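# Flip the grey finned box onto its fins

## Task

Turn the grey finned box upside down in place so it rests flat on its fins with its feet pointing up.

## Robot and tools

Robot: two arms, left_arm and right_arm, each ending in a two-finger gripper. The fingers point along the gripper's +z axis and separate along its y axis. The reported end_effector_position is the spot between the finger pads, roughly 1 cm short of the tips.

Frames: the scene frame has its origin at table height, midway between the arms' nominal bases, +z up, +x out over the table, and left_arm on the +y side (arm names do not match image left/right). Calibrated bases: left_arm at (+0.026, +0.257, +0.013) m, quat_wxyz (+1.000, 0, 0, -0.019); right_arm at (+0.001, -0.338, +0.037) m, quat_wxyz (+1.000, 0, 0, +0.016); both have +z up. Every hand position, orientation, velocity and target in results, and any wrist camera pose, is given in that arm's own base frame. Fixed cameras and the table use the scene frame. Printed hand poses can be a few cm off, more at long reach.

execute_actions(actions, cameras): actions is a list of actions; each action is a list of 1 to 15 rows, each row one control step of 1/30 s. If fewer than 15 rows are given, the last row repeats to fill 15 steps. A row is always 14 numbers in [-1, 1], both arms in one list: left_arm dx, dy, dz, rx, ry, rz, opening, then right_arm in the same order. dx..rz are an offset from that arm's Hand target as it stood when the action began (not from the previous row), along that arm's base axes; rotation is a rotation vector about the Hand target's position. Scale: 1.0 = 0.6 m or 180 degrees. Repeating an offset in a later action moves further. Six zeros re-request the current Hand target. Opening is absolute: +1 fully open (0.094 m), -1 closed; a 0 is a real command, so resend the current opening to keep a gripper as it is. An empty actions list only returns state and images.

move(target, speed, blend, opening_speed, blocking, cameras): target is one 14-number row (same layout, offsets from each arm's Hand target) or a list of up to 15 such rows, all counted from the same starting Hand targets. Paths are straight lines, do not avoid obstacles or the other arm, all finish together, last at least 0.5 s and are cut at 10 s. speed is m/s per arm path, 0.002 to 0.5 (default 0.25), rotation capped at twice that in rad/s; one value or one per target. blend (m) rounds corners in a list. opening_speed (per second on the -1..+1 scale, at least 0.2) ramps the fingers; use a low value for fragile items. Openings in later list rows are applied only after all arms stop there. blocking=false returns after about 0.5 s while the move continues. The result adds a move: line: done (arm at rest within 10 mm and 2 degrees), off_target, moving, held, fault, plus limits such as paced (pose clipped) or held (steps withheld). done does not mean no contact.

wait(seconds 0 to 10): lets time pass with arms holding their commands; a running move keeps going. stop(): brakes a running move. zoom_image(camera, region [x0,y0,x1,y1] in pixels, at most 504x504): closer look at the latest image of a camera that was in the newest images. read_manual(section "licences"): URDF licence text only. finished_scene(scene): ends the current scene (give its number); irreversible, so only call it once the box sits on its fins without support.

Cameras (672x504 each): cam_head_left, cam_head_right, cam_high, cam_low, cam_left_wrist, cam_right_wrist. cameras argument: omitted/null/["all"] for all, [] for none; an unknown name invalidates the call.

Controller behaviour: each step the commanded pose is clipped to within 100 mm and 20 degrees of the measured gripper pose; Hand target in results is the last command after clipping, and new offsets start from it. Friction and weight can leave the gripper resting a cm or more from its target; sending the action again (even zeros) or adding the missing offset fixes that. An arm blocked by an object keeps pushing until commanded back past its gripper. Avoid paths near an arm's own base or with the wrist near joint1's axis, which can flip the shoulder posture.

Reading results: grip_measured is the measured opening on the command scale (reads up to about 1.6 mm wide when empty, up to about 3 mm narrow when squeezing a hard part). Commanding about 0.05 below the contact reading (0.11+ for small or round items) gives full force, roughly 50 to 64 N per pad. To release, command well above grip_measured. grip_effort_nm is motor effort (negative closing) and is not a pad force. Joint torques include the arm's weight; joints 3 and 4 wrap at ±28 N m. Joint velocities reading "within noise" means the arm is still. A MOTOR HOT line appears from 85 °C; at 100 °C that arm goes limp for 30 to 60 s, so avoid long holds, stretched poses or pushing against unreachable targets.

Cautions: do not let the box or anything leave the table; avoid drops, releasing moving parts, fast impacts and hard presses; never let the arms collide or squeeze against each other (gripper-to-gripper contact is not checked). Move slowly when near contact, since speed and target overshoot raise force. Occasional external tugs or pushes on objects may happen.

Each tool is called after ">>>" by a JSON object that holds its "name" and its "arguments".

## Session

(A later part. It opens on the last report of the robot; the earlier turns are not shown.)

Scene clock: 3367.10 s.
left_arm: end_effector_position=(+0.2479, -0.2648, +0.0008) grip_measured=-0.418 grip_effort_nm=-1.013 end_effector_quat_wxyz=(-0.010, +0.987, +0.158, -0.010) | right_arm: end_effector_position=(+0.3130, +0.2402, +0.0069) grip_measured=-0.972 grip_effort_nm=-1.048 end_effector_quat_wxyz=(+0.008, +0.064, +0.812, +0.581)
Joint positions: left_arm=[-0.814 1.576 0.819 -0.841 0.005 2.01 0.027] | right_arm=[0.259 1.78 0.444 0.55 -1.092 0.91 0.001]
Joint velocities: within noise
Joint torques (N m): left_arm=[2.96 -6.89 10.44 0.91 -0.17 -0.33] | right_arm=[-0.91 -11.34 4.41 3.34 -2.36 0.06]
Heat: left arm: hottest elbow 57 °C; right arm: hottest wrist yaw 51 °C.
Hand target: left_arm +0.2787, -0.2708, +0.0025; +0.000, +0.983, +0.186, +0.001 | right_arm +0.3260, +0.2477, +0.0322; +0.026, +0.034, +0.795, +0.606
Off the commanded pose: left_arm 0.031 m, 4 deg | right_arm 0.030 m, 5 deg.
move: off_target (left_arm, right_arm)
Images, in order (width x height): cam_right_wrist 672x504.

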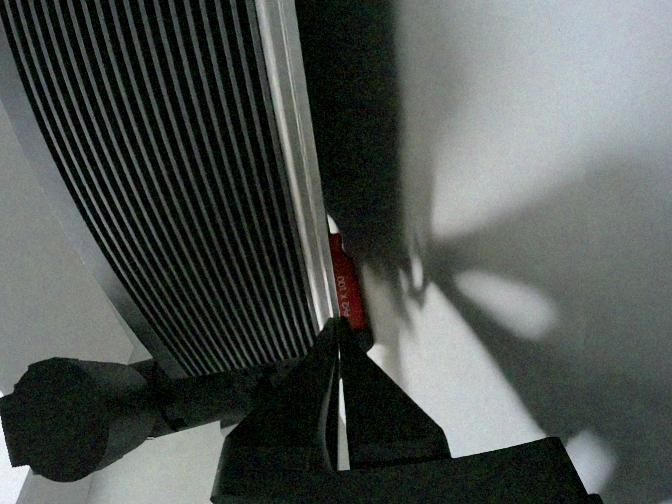

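>>> {"name": "move", "arguments": {"target": [-0.05, 0, 0, 0, 0, 0, -0.75, 0.0, 0, 0.025, 0, 0, 0, -1], "speed": 0.06, "cameras": []}}

>>> {"name": "move", "arguments": {"target": [0, 0, 0, 0, 0, 0, -0.75, 0.02, -0.085, 0.0, 0, 0, 0.044, -1], "speed": 0.05, "cameras": ["cam_right_wrist", "cam_head_right"]}}

>>> {"name": "zoom_image", "arguments": {"camera": "cam_head_right", "region": [270, 200, 420, 400]}}

Scene clock: 3433.63 s.
left_arm: end_effector_position=(+0.2467, -0.2673, +0.0007) grip_measured=-0.418 grip_effort_nm=-1.013 end_effector_quat_wxyz=(-0.008, +0.984, +0.179, -0.006) | right_arm: end_effector_position=(+0.3139, +0.2399, +0.0117) grip_measured=-0.972 grip_effort_nm=-1.043 end_effector_quat_wxyz=(+0.008, +0.067, +0.813, +0.579)
Joint positions: left_arm=[-0.823 1.574 0.817 -0.833 0.002 1.959 0.027] | right_arm=[0.259 1.756 0.444 0.525 -1.086 0.913 0.001]
Joint velocities: within noise
Joint torques (N m): left_arm=[-1.03 -9.88 6.35 1.1 0 -0.39] | right_arm=[-0.38 -14.45 4.36 2.19 -2.61 0.05]
Heat: left arm: hottest elbow 58 °C; right arm: hottest wrist yaw 50 °C.
Hand target: left_arm +0.2486, -0.2708, +0.0025; +0.000, +0.983, +0.186, +0.001 | right_arm +0.3260, +0.2478, +0.0473; +0.026, +0.034, +0.795, +0.606
Off the commanded pose: left_arm 0.004 m, 1 deg | right_arm 0.038 m, 6 deg.
move: off_target (right_arm)
No camera images: "cameras" was empty.

Scene clock: 3436.33 s.
left_arm: end_effector_position=(+0.2472, -0.2683, +0.0008) grip_measured=-0.418 grip_effort_nm=-1.013 end_effector_quat_wxyz=(-0.006, +0.983, +0.182, -0.005) | right_arm: end_effector_position=(+0.3173, +0.1967, +0.0205) grip_measured=-0.974 grip_effort_nm=-1.038 end_effector_quat_wxyz=(-0.039, -0.004, +0.812, +0.582)
Joint positions: left_arm=[-0.824 1.574 0.817 -0.829 0.002 1.952 0.027] | right_arm=[0.105 1.745 0.633 -0.36 -1.243 0.165 0.001]
Joint velocities: within noise
Joint torques (N m): left_arm=[-1.03 -9.88 6.35 0.94 0.02 -0.32] | right_arm=[-1.32 -12.34 6.56 0.08 -3.07 -0.18]
Heat: left arm: hottest elbow 58 °C; right arm: hottest wrist yaw 51 °C.
Hand target: left_arm +0.2487, -0.2709, +0.0026; +0.000, +0.983, +0.186, +0.001 | right_arm +0.3380, +0.1967, +0.0473; -0.015, -0.021, +0.795, +0.606
Off the commanded pose: left_arm 0.003 m, 1 deg | right_arm 0.034 m, 5 deg.
move: off_target (right_arm)
Images, in order (width x height): cam_head_right 672x504, cam_right_wrist 672x504.

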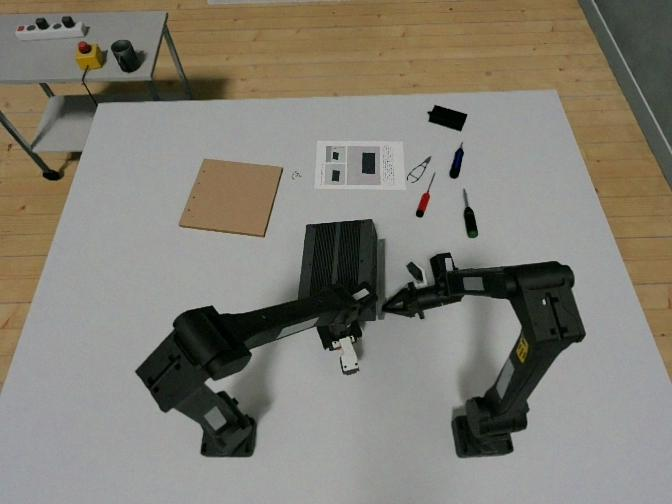

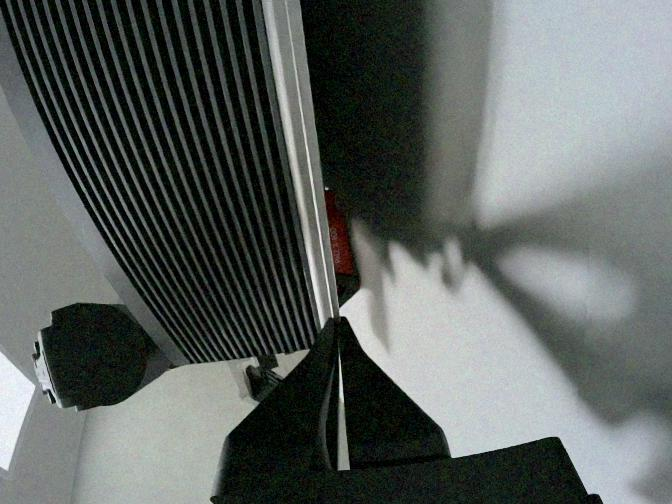

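Scaled by 2.520.

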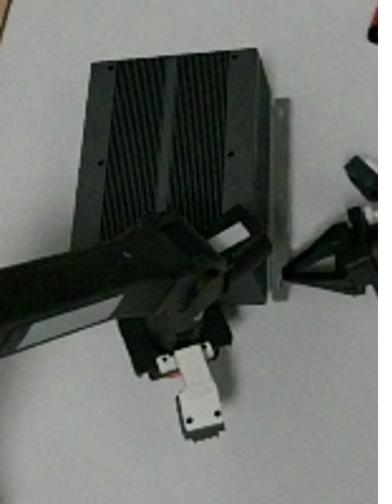

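>>> {"name": "move", "arguments": {"target": [0, 0, 0, 0, 0, 0, -0.75, 0, 0, -0.045, -0.05, -0.0035, 0, -0.85], "opening_speed": 0.3, "speed": 0.04, "cameras": ["cam_right_wrist", "cam_low"]}}

>>> {"name": "zoom_image", "arguments": {"camera": "cam_low", "region": [240, 220, 380, 310]}}

Scene clock: 3542.20 s.
left_arm: end_effector_position=(+0.2475, -0.2688, +0.0008) grip_measured=-0.418 grip_effort_nm=-1.009 end_effector_quat_wxyz=(-0.005, +0.983, +0.182, -0.004) | right_arm: end_effector_position=(+0.3203, +0.1887, -0.0021) grip_measured=-0.850 grip_effort_nm=-0.027 end_effector_quat_wxyz=(-0.032, -0.002, +0.851, +0.524)
Joint positions: left_arm=[-0.824 1.574 0.817 -0.827 0.002 1.951 0.027] | right_arm=[0.108 1.749 0.637 -0.367 -1.103 0.161 0.007]
Joint velocities: within noise
Joint torques (N m): left_arm=[-0.91 -9.88 6.31 0.87 0.03 -0.31] | right_arm=[-0.32 -12.28 6.5 0.23 -2.26 -0.17]
Heat: left arm: hottest elbow 48 °C; right arm: hottest wrist yaw 60 °C.
Hand target: left_arm +0.2488, -0.2709, +0.0026; +0.000, +0.983, +0.186, +0.001 | right_arm +0.3381, +0.1968, +0.0203; -0.013, -0.023, +0.840, +0.542
Off the commanded pose: left_arm 0.003 m, 1 deg | right_arm 0.030 m, 4 deg.
move: off_target (right_arm)
Images, in order (width x height): cam_low 672x504, cam_right_wrist 672x504.

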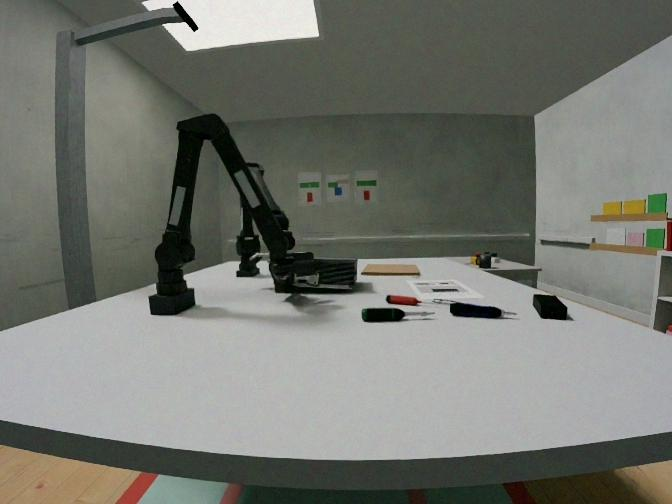

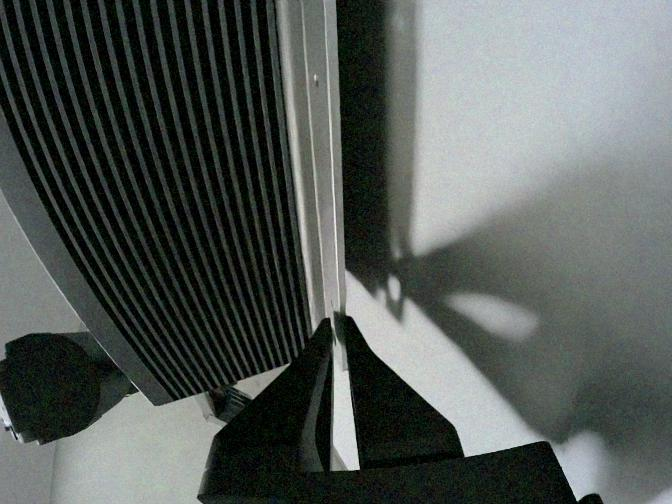

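Scaled by 3.600.

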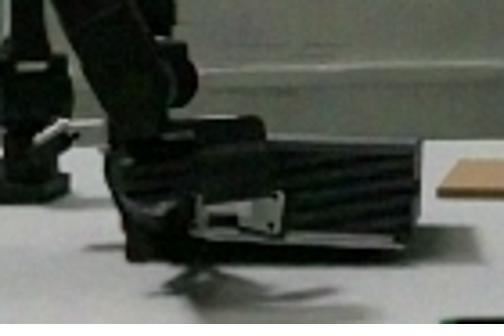

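>>> {"name": "move", "arguments": {"target": [0, 0, 0, 0, 0, 0, -0.75, 0, 0, -0.03, 0, 0, 0, -0.8], "opening_speed": 0.3, "speed": 0.04, "cameras": ["cam_right_wrist", "cam_low"]}}

>>> {"name": "zoom_image", "arguments": {"camera": "cam_right_wrist", "region": [200, 180, 450, 430]}}

Scene clock: 3550.93 s.
left_arm: end_effector_position=(+0.2475, -0.2688, +0.0008) grip_measured=-0.418 grip_effort_nm=-1.013 end_effector_quat_wxyz=(-0.005, +0.983, +0.182, -0.004) | right_arm: end_effector_position=(+0.3188, +0.1890, -0.0137) grip_measured=-0.800 grip_effort_nm=-0.007 end_effector_quat_wxyz=(-0.038, +0.002, +0.850, +0.526)
Joint positions: left_arm=[-0.824 1.574 0.817 -0.827 0.002 1.951 0.027] | right_arm=[0.108 1.79 0.638 -0.341 -1.109 0.161 0.009]
Joint velocities: within noise
Joint torques (N m): left_arm=[-1.03 -9.93 6.34 0.91 0.02 -0.32] | right_arm=[0.26 -11.4 5.87 1.24 -2 -0.16]
Heat: left arm: hottest elbow 48 °C; right arm: hottest wrist yaw 58 °C.
Hand target: left_arm +0.2488, -0.2709, +0.0026; +0.000, +0.983, +0.186, +0.001 | right_arm +0.3380, +0.1967, +0.0023; -0.013, -0.023, +0.840, +0.542
Off the commanded pose: left_arm 0.003 m, 1 deg | right_arm 0.026 m, 5 deg.
move: off_target (right_arm)
Images, in order (width x height): cam_low 672x504, cam_right_wrist 672x504.

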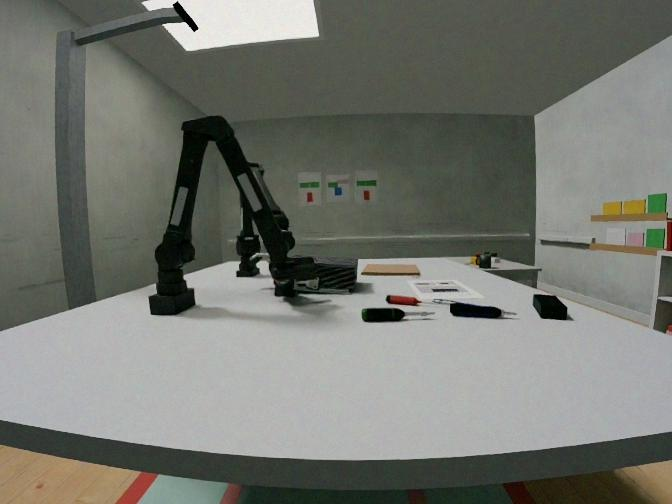

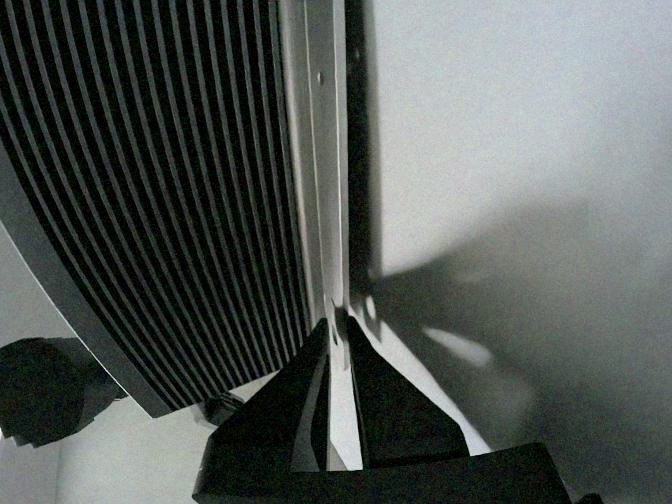

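Scaled by 2.016 from the camera's 672x504 image, which has a finer 960x720 frame.

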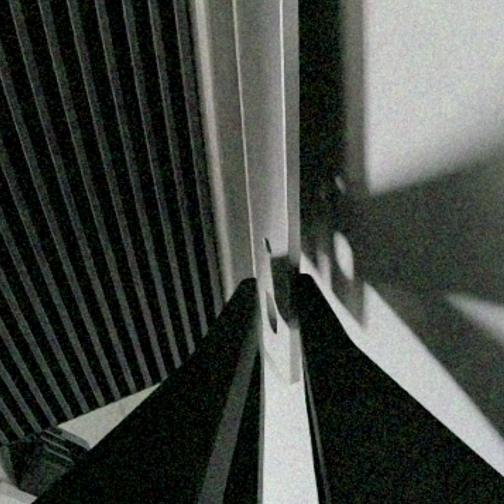

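>>> {"name": "move", "arguments": {"target": [0, 0, 0, 0, 0, 0, -0.75, 0, 0, -0.013, 0, 0, 0, -0.65], "opening_speed": 0.3, "speed": 0.03, "cameras": ["cam_right_wrist"]}}

>>> {"name": "zoom_image", "arguments": {"camera": "cam_right_wrist", "region": [200, 180, 450, 430]}}

Scene clock: 3564.30 s.
left_arm: end_effector_position=(+0.2475, -0.2688, +0.0008) grip_measured=-0.418 grip_effort_nm=-1.009 end_effector_quat_wxyz=(-0.005, +0.983, +0.182, -0.004) | right_arm: end_effector_position=(+0.3201, +0.1908, -0.0121) grip_measured=-0.651 grip_effort_nm=0.051 end_effector_quat_wxyz=(-0.034, -0.002, +0.844, +0.535)
Joint positions: left_arm=[-0.824 1.574 0.817 -0.827 0.002 1.951 0.027] | right_arm=[0.108 1.796 0.638 -0.323 -1.13 0.161 0.016]
Joint velocities: within noise
Joint torques (N m): left_arm=[-1.03 -9.82 6.3 0.85 0.02 -0.31] | right_arm=[0.03 -9.82 5.55 1.58 -1.1 -0.15]
Heat: left arm: hottest elbow 48 °C; right arm: hottest wrist yaw 55 °C.
Hand target: left_arm +0.2488, -0.2709, +0.0026; +0.000, +0.983, +0.186, +0.001 | right_arm +0.3379, +0.1967, -0.0055; -0.013, -0.023, +0.840, +0.542
Off the commanded pose: left_arm 0.003 m, 1 deg | right_arm 0.020 m, 4 deg.
move: off_target (right_arm)
Images, in order (width x height): cam_right_wrist 672x504.

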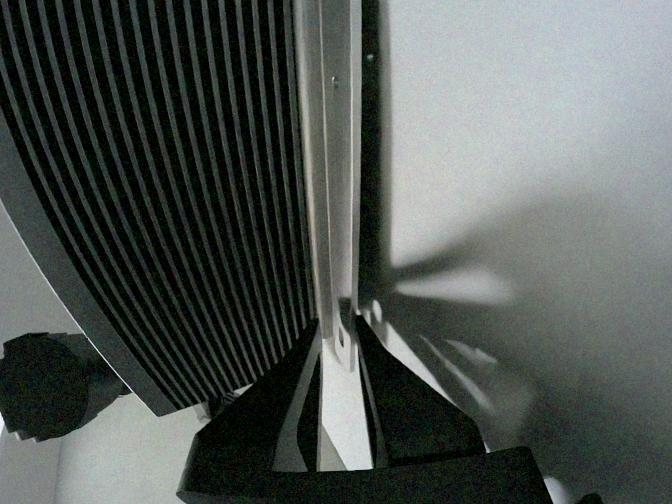

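Scaled by 2.016 from the camera's 672x504 image, which has a finer 960x720 frame.

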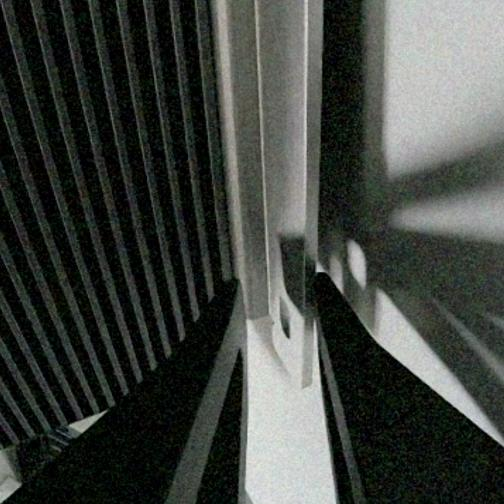

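>>> {"name": "move", "arguments": {"target": [0, 0, 0, 0, 0, 0, -0.75, 0, 0, -0.012, 0, 0, 0, -0.4], "opening_speed": 0.3, "speed": 0.03, "cameras": ["cam_right_wrist"]}}

>>> {"name": "zoom_image", "arguments": {"camera": "cam_right_wrist", "region": [200, 180, 450, 430]}}

Scene clock: 3573.93 s.
left_arm: end_effector_position=(+0.2475, -0.2688, +0.0008) grip_measured=-0.418 grip_effort_nm=-1.009 end_effector_quat_wxyz=(-0.005, +0.983, +0.182, -0.004) | right_arm: end_effector_position=(+0.3285, +0.1922, -0.0136) grip_measured=-0.402 grip_effort_nm=0.066 end_effector_quat_wxyz=(-0.021, -0.011, +0.842, +0.540)
Joint positions: left_arm=[-0.824 1.574 0.817 -0.827 0.002 1.951 0.027] | right_arm=[0.108 1.811 0.648 -0.286 -1.137 0.161 0.028]
Joint velocities: within noise
Joint torques (N m): left_arm=[-0.97 -9.82 6.34 0.84 0.03 -0.31] | right_arm=[-0.26 -9.23 5 1.14 -0.81 -0.21]
Heat: left arm: hottest elbow 48 °C; right arm: hottest wrist yaw 51 °C.
Hand target: left_arm +0.2488, -0.2709, +0.0026; +0.000, +0.983, +0.186, +0.001 | right_arm +0.3381, +0.1967, -0.0127; -0.013, -0.023, +0.840, +0.542
Off the commanded pose: left_arm 0.003 m, 1 deg | right_arm 0.011 m, 2 deg.
move: off_target (right_arm)
Images, in order (width x height): cam_right_wrist 672x504.

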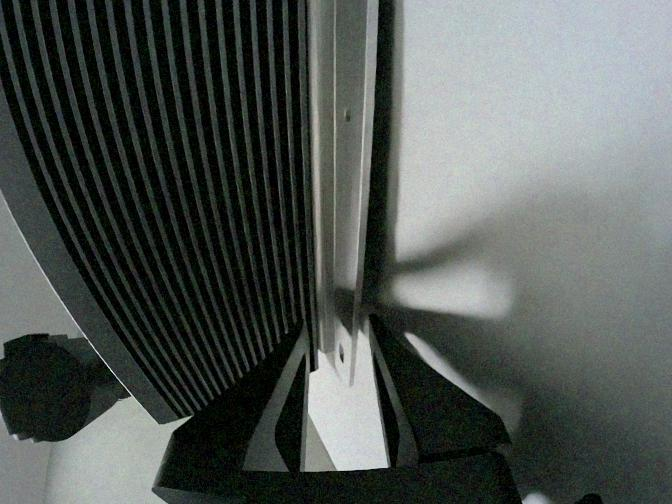

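Scaled by 2.016 from the camera's 672x504 image, which has a finer 960x720 frame.

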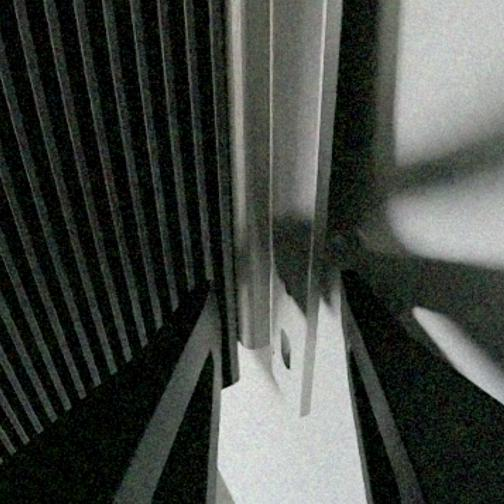

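>>> {"name": "execute_actions", "arguments": {"actions": []}}

Scene clock: 3627.17 s.
left_arm: end_effector_position=(+0.2475, -0.2688, +0.0008) grip_measured=-0.418 grip_effort_nm=-1.009 end_effector_quat_wxyz=(-0.005, +0.983, +0.182, -0.004) | right_arm: end_effector_position=(+0.3285, +0.1922, -0.0136) grip_measured=-0.401 grip_effort_nm=0.066 end_effector_quat_wxyz=(-0.021, -0.011, +0.842, +0.540)
Joint positions: left_arm=[-0.824 1.574 0.817 -0.827 0.002 1.951 0.027] | right_arm=[0.108 1.811 0.648 -0.286 -1.137 0.161 0.028]
Joint velocities: within noise
Joint torques (N m): left_arm=[-1.08 -9.88 6.38 0.85 0.01 -0.32] | right_arm=[-0.03 -9.29 4.92 1.29 -0.76 -0.15]
Heat: left arm: hottest elbow 47 °C; right arm: hottest wrist yaw 44 °C.
Hand target: left_arm +0.2488, -0.2709, +0.0026; +0.000, +0.983, +0.186, +0.001 | right_arm +0.3381, +0.1967, -0.0127; -0.013, -0.023, +0.840, +0.542
Tool commands: left_gripper/opening=-0.75 right_gripper/opening=-0.4
Off the commanded pose: left_arm 0.003 m, 1 deg | right_arm 0.011 m, 2 deg.

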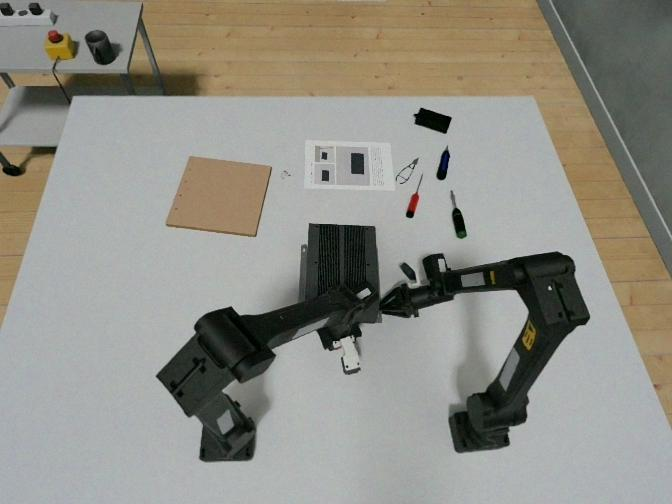

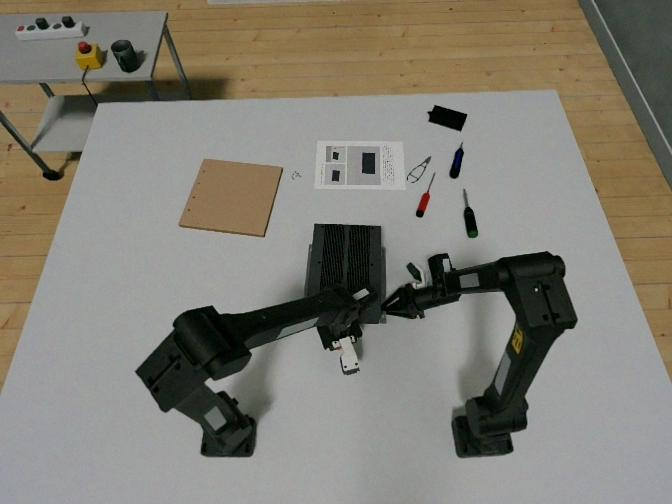

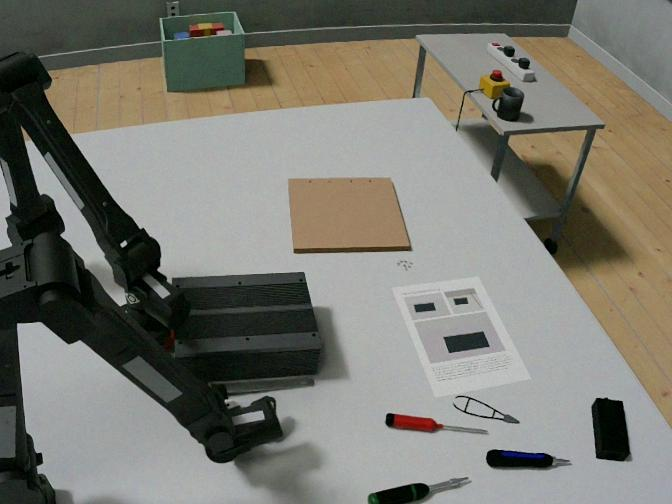

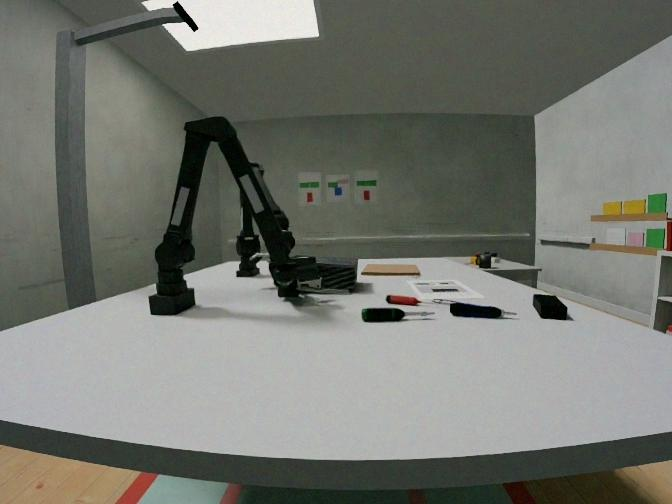

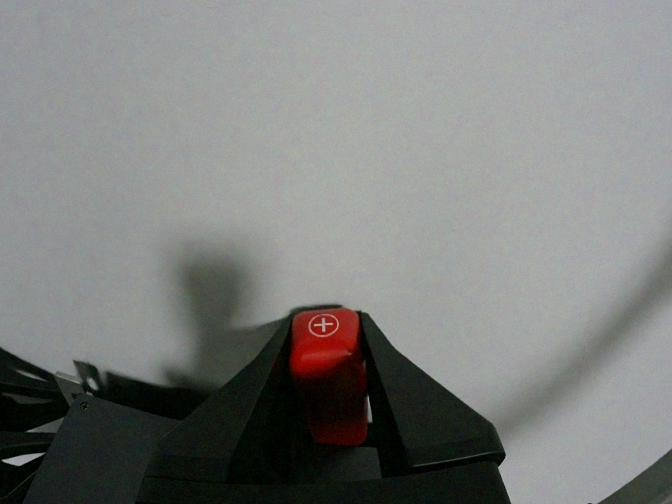

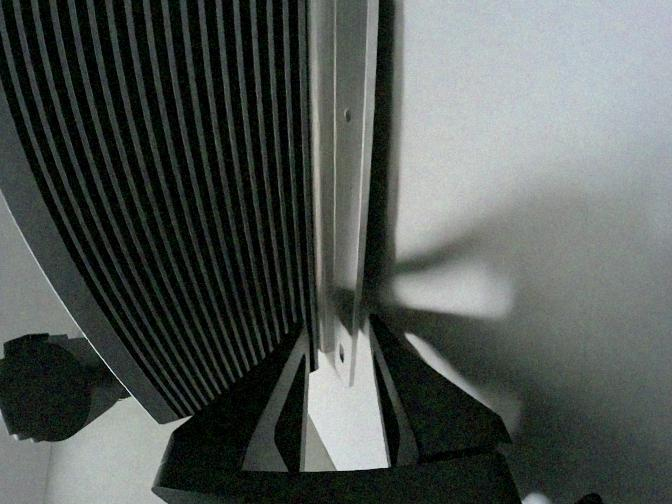

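>>> {"name": "zoom_image", "arguments": {"camera": "cam_high", "region": [120, 250, 340, 415]}}

>>> {"name": "zoom_image", "arguments": {"camera": "cam_low", "region": [230, 220, 400, 320]}}

Scaled by 2.291.

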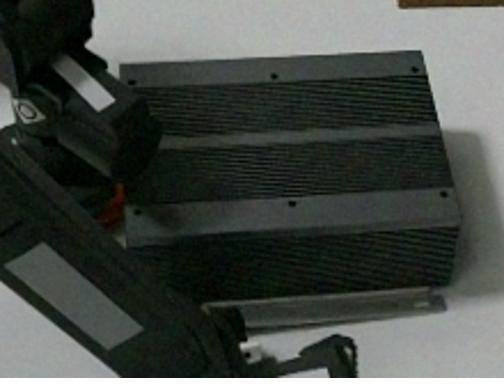

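Scaled by 2.965.

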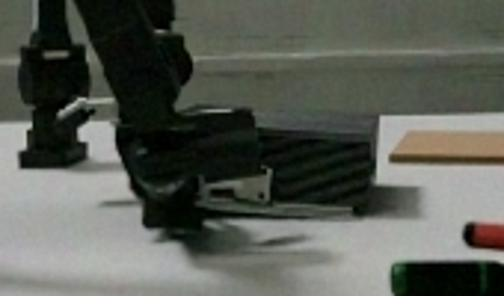

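>>> {"name": "move", "arguments": {"target": [0,0,0,0,0,0,-0.2,0,0,0,0,0,0,-0.4], "opening_speed": 0.3, "cameras": ["cam_left_wrist","cam_right_wrist","cam_low"]}}

Scene clock: 3637.97 s.
left_arm: end_effector_position=(+0.2476, -0.2687, +0.0008) grip_measured=-0.204 grip_effort_nm=0.168 end_effector_quat_wxyz=(-0.005, +0.983, +0.182, -0.004) | right_arm: end_effector_position=(+0.3285, +0.1922, -0.0136) grip_measured=-0.401 grip_effort_nm=0.066 end_effector_quat_wxyz=(-0.021, -0.011, +0.842, +0.540)
Joint positions: left_arm=[-0.824 1.574 0.817 -0.827 0.001 1.951 0.037] | right_arm=[0.108 1.811 0.648 -0.286 -1.137 0.161 0.028]
Joint velocities: within noise
Joint torques (N m): left_arm=[-0.97 -9.76 6.34 0.84 0.05 -0.31] | right_arm=[0.32 -8.76 4.98 1.33 -0.82 -0.2]
Heat: left arm: hottest elbow 47 °C; right arm: hottest wrist yaw 43 °C.
Hand target: left_arm +0.2488, -0.2709, +0.0026; +0.000, +0.983, +0.186, +0.001 | right_arm +0.3381, +0.1967, -0.0127; -0.013, -0.023, +0.840, +0.542
Off the commanded pose: left_arm 0.003 m, 1 deg | right_arm 0.011 m, 2 deg.
move: off_target (right_arm)
Images, in order (width x height): cam_low 672x504, cam_left_wrist 672x504, cam_right_wrist 672x504.

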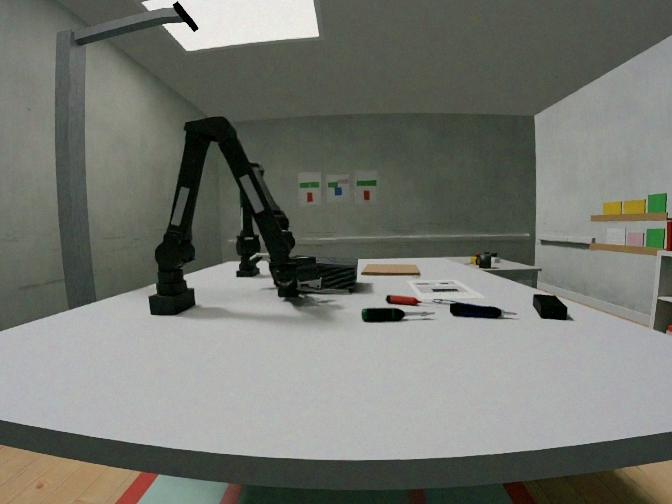

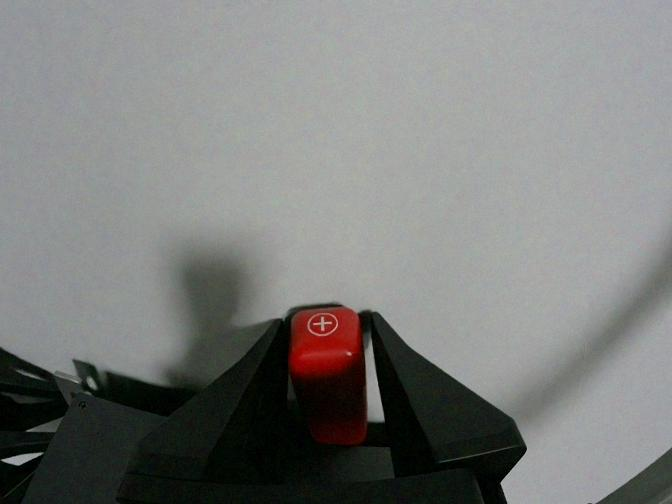

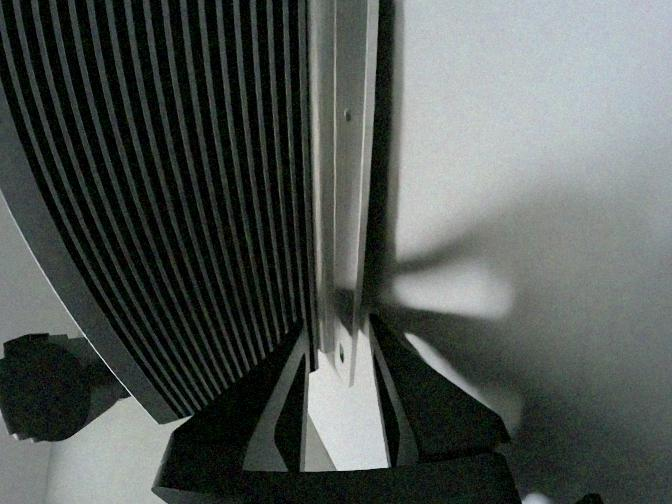

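>>> {"name": "move", "arguments": {"target": [[-0.02,-0.009,0.0,0,0,0,-0.2,0,0,0,0,0,0,-0.4],[-0.022,-0.009,0.05,0,0,0,-0.2,0,0,0,0,0,0,-0.4],[-0.04,0.0,0.4,0,0,0,-0.2,0,0,0,0,0,0,-0.4]], "blend": 0.005, "speed": [0.05,0.05,0.15]}}

Scene clock: 3647.80 s.
left_arm: end_effector_position=(+0.2209, -0.2615, +0.2254) grip_measured=-0.203 grip_effort_nm=0.159 end_effector_quat_wxyz=(-0.015, +0.983, +0.185, -0.009) | right_arm: end_effector_position=(+0.3285, +0.1922, -0.0136) grip_measured=-0.401 grip_effort_nm=0.066 end_effector_quat_wxyz=(-0.021, -0.011, +0.842, +0.540)
Joint positions: left_arm=[-0.867 1.261 1.154 -1.499 0.001 1.902 0.037] | right_arm=[0.108 1.811 0.648 -0.286 -1.137 0.161 0.028]
Joint velocities: within noise
Joint torques (N m): left_arm=[-1.67 -7.3 11.99 0.25 0.06 -0.29] | right_arm=[-0.03 -9.47 5.12 1.22 -0.77 -0.16]
Heat: left arm: hottest elbow 47 °C; right arm: hottest wrist yaw 42 °C.
Hand target: left_arm +0.2247, -0.2709, +0.2425; +0.000, +0.983, +0.186, +0.001 | right_arm +0.3381, +0.1967, -0.0127; -0.013, -0.023, +0.840, +0.542
Off the commanded pose: left_arm 0.020 m, 2 deg | right_arm 0.011 m, 2 deg.
move: off_target (left_arm, right_arm)

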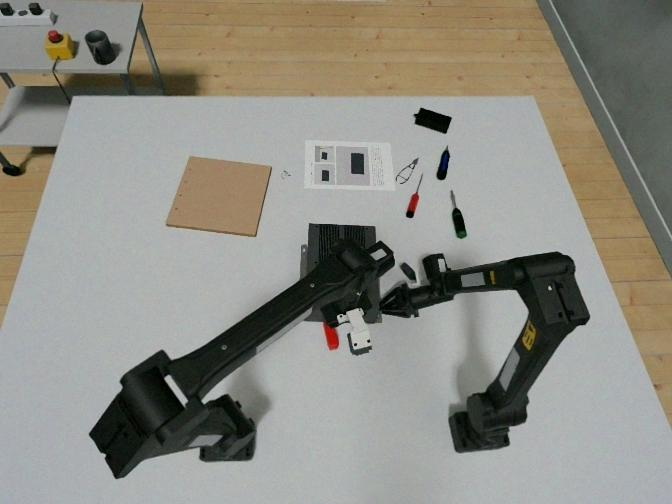

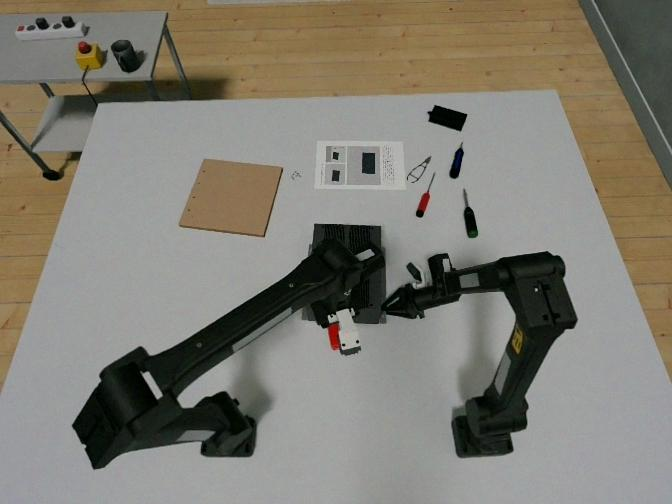

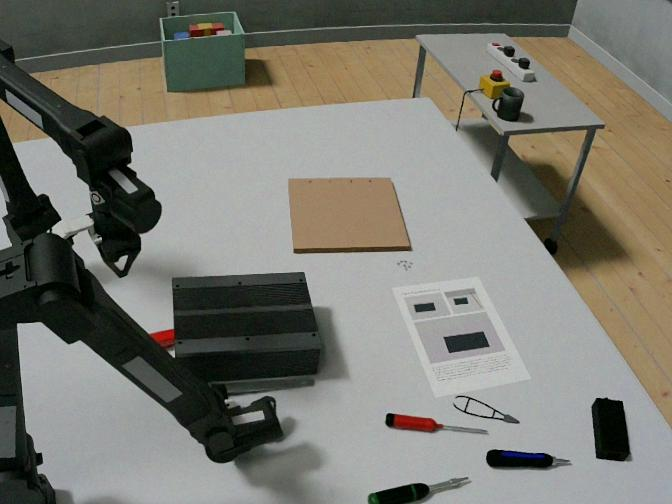

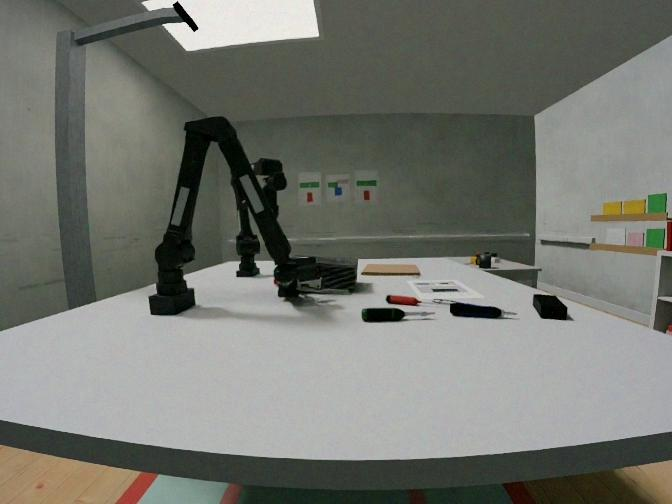

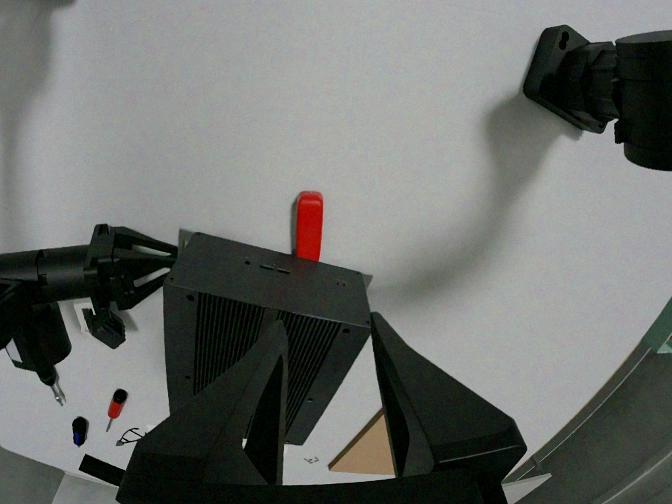

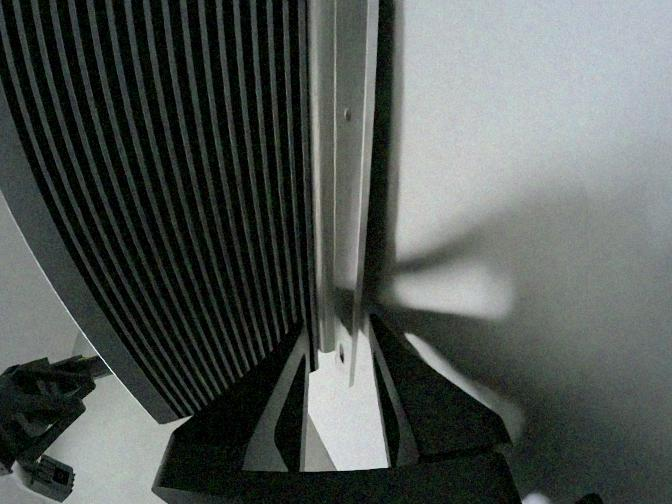

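>>> {"name": "zoom_image", "arguments": {"camera": "cam_left_wrist", "region": [150, 170, 400, 350]}}

Scaled by 2.016 from the camera's 672x504 image, which has a finer 960x720 frame.

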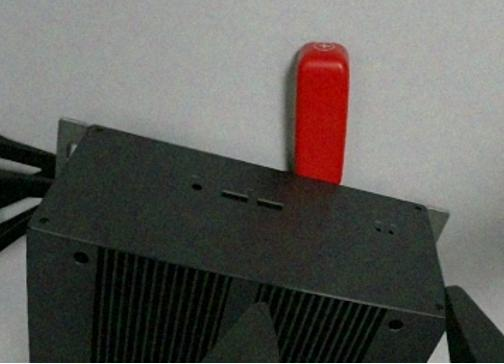

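>>> {"name": "move", "arguments": {"target": [[0.109,0.2015,0.0625,0,0,0.44,-0.15,0,0,0,0,0,0,-0.4],[0.1255,0.368,0.0125,0,0,0.881,-0.15,0,0,0,0,0,0,-0.4],[0.109,0.368,-0.204,-0.1135,0.4994,0.7645,-0.15,0,0,0,0,0,0,-0.4]], "blend": 0.03, "speed": [0.35,0.35,0.25]}}

Scene clock: 3714.77 s.
left_arm: end_effector_position=(+0.2888, -0.0530, +0.1221) grip_measured=-0.153 grip_effort_nm=0.159 end_effector_quat_wxyz=(+0.023, -0.025, +0.836, -0.548) | right_arm: end_effector_position=(+0.3285, +0.1922, -0.0136) grip_measured=-0.401 grip_effort_nm=0.066 end_effector_quat_wxyz=(-0.021, -0.011, +0.842, +0.540)
Joint positions: left_arm=[0.361 1.488 0.736 -1.399 1.073 0.653 0.04] | right_arm=[0.108 1.811 0.648 -0.286 -1.137 0.161 0.028]
Joint velocities: within noise
Joint torques (N m): left_arm=[0.03 -5.71 6.35 -0.76 0.69 0.03] | right_arm=[0.09 -9.29 4.85 1.29 -0.76 -0.18]
Heat: left arm: hottest elbow 55 °C; right arm: hottest elbow 38 °C.
Hand target: left_arm +0.2902, -0.0501, +0.1202; +0.019, -0.030, +0.833, -0.552 | right_arm +0.3381, +0.1967, -0.0127; -0.013, -0.023, +0.840, +0.542
Off the commanded pose: left_arm 0.004 m, 1 deg | right_arm 0.011 m, 2 deg.
move: off_target (right_arm)

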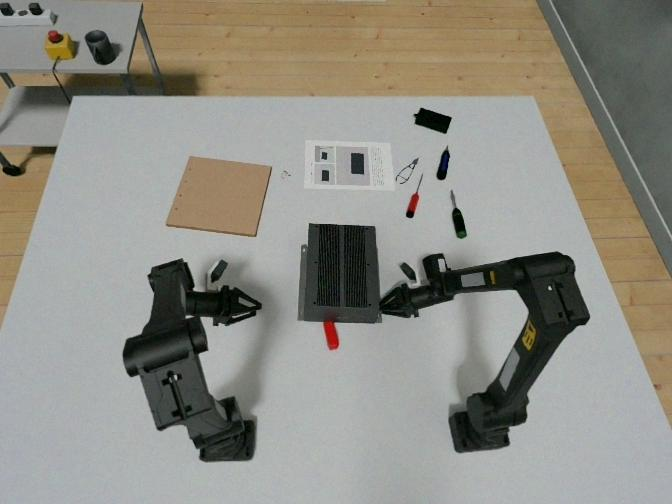

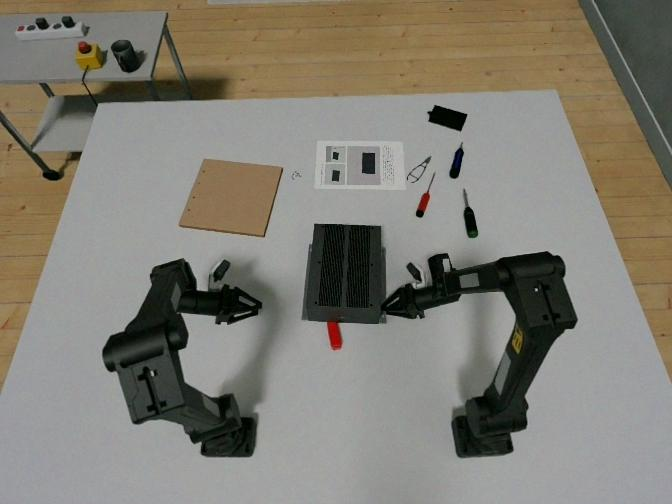

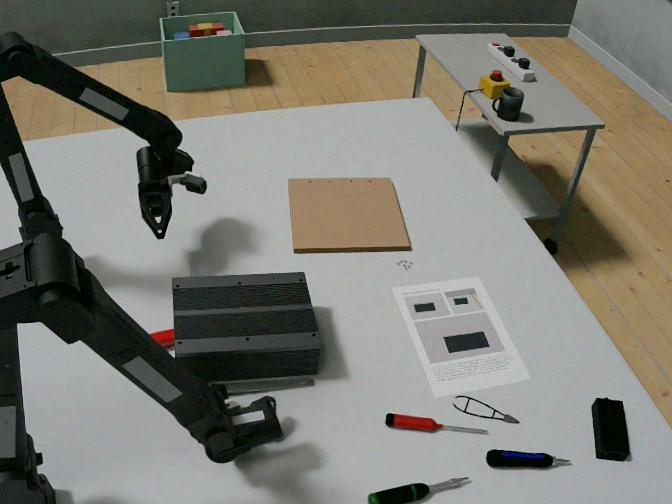

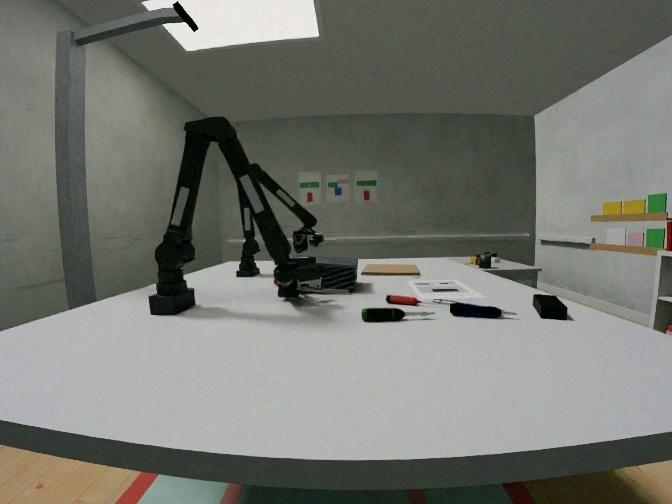

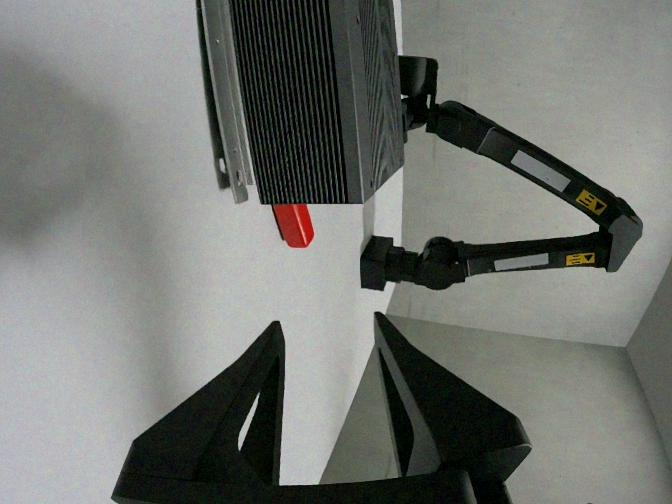

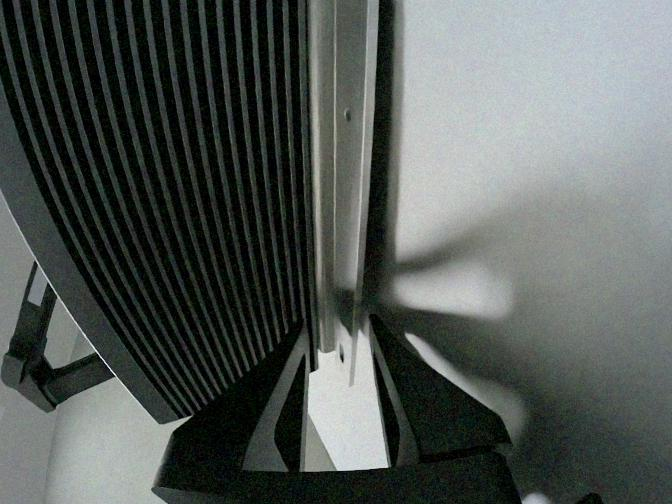

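>>> {"name": "zoom_image", "arguments": {"camera": "cam_left_wrist", "region": [180, 0, 440, 260]}}

Scaled by 1.938 from the camera's 672x504 image, which has a finer 960x720 frame.

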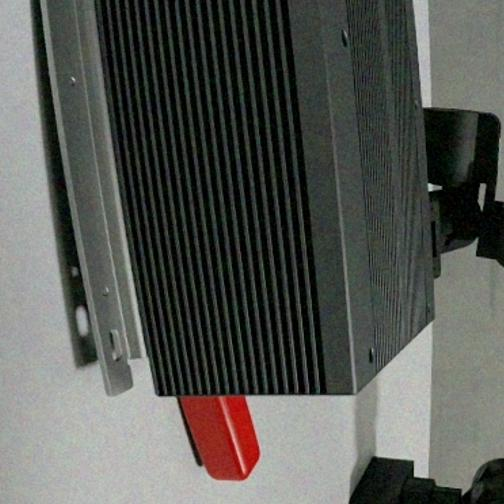

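>>> {"name": "zoom_image", "arguments": {"camera": "cam_head_right", "region": [200, 210, 450, 370]}}

Scaled by 2.016.

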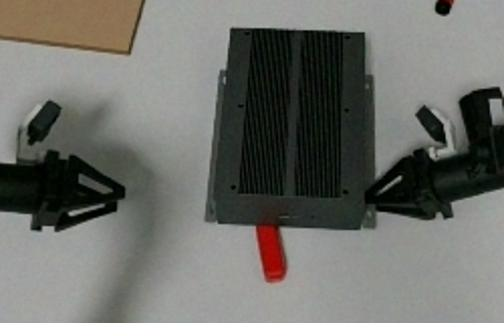

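>>> {"name": "move", "arguments": {"target": [0.076,-0.080,-0.140,0,0,0,-0.15,0,0,0,0,0,0,-0.4], "speed": 0.12, "cameras": ["cam_head_right","cam_left_wrist","cam_low"]}}

>>> {"name": "zoom_image", "arguments": {"camera": "cam_left_wrist", "region": [200, 130, 440, 370]}}

Scene clock: 3805.90 s.
left_arm: end_effector_position=(+0.3380, -0.0949, +0.0405) grip_measured=-0.153 grip_effort_nm=0.159 end_effector_quat_wxyz=(+0.028, -0.026, +0.834, -0.550) | right_arm: end_effector_position=(+0.3285, +0.1922, -0.0136) grip_measured=-0.401 grip_effort_nm=0.071 end_effector_quat_wxyz=(-0.021, -0.011, +0.842, +0.540)
Joint positions: left_arm=[0.192 1.7 0.717 -0.841 1.153 0.296 0.04] | right_arm=[0.108 1.811 0.648 -0.286 -1.137 0.161 0.028]
Joint velocities: within noise
Joint torques (N m): left_arm=[-1.44 -8.18 4.45 0.64 0.76 -0.25] | right_arm=[0.15 -9.52 4.75 1.29 -0.76 -0.16]
Heat: left arm: hottest elbow 49 °C; right arm: hottest elbow 38 °C.
Hand target: left_arm +0.3358, -0.0981, +0.0361; +0.019, -0.030, +0.833, -0.552 | right_arm +0.3381, +0.1967, -0.0127; -0.013, -0.023, +0.840, +0.542
Off the commanded pose: left_arm 0.006 m, 1 deg | right_arm 0.011 m, 2 deg.
move: off_target (right_arm)
Images, in order (width x height): cam_head_right 672x504, cam_low 672x504, cam_left_wrist 672x504.

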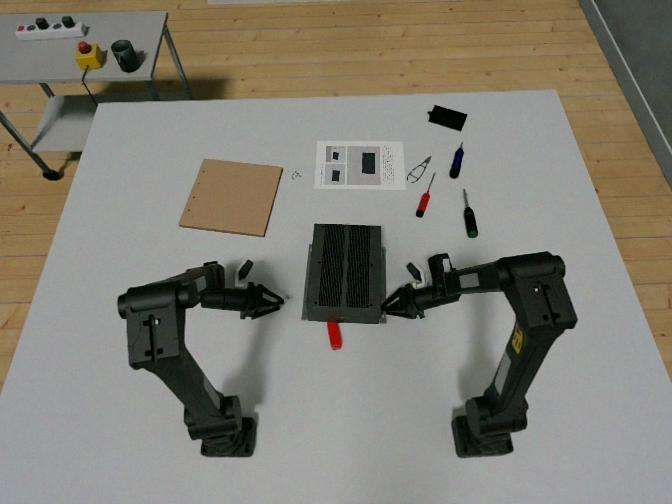

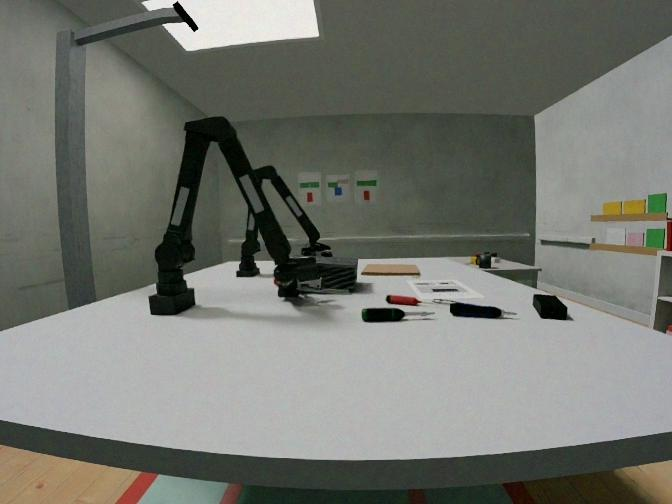

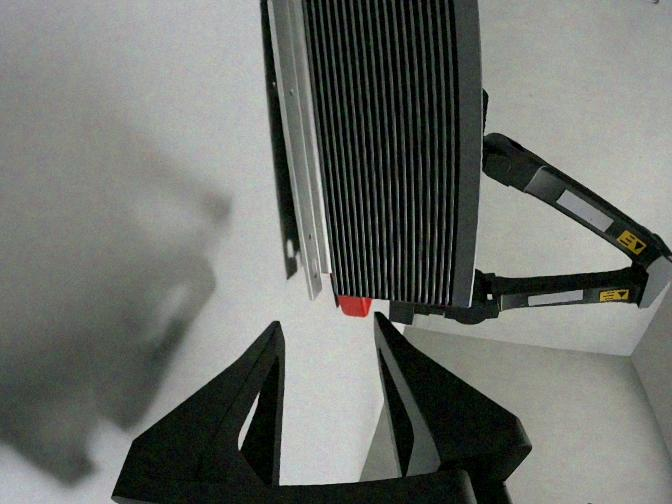

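Scaled by 2.100 from the camera's 672x504 image, which has a finer 960x720 frame.

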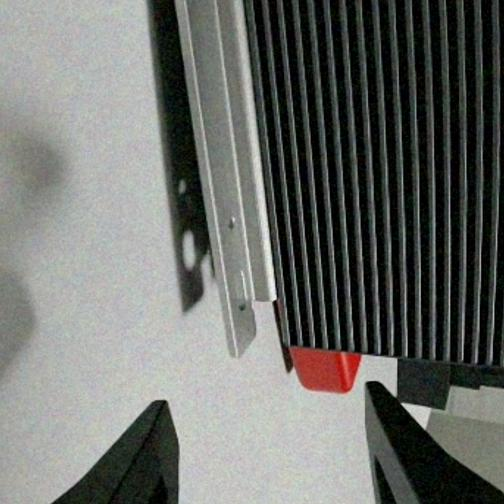

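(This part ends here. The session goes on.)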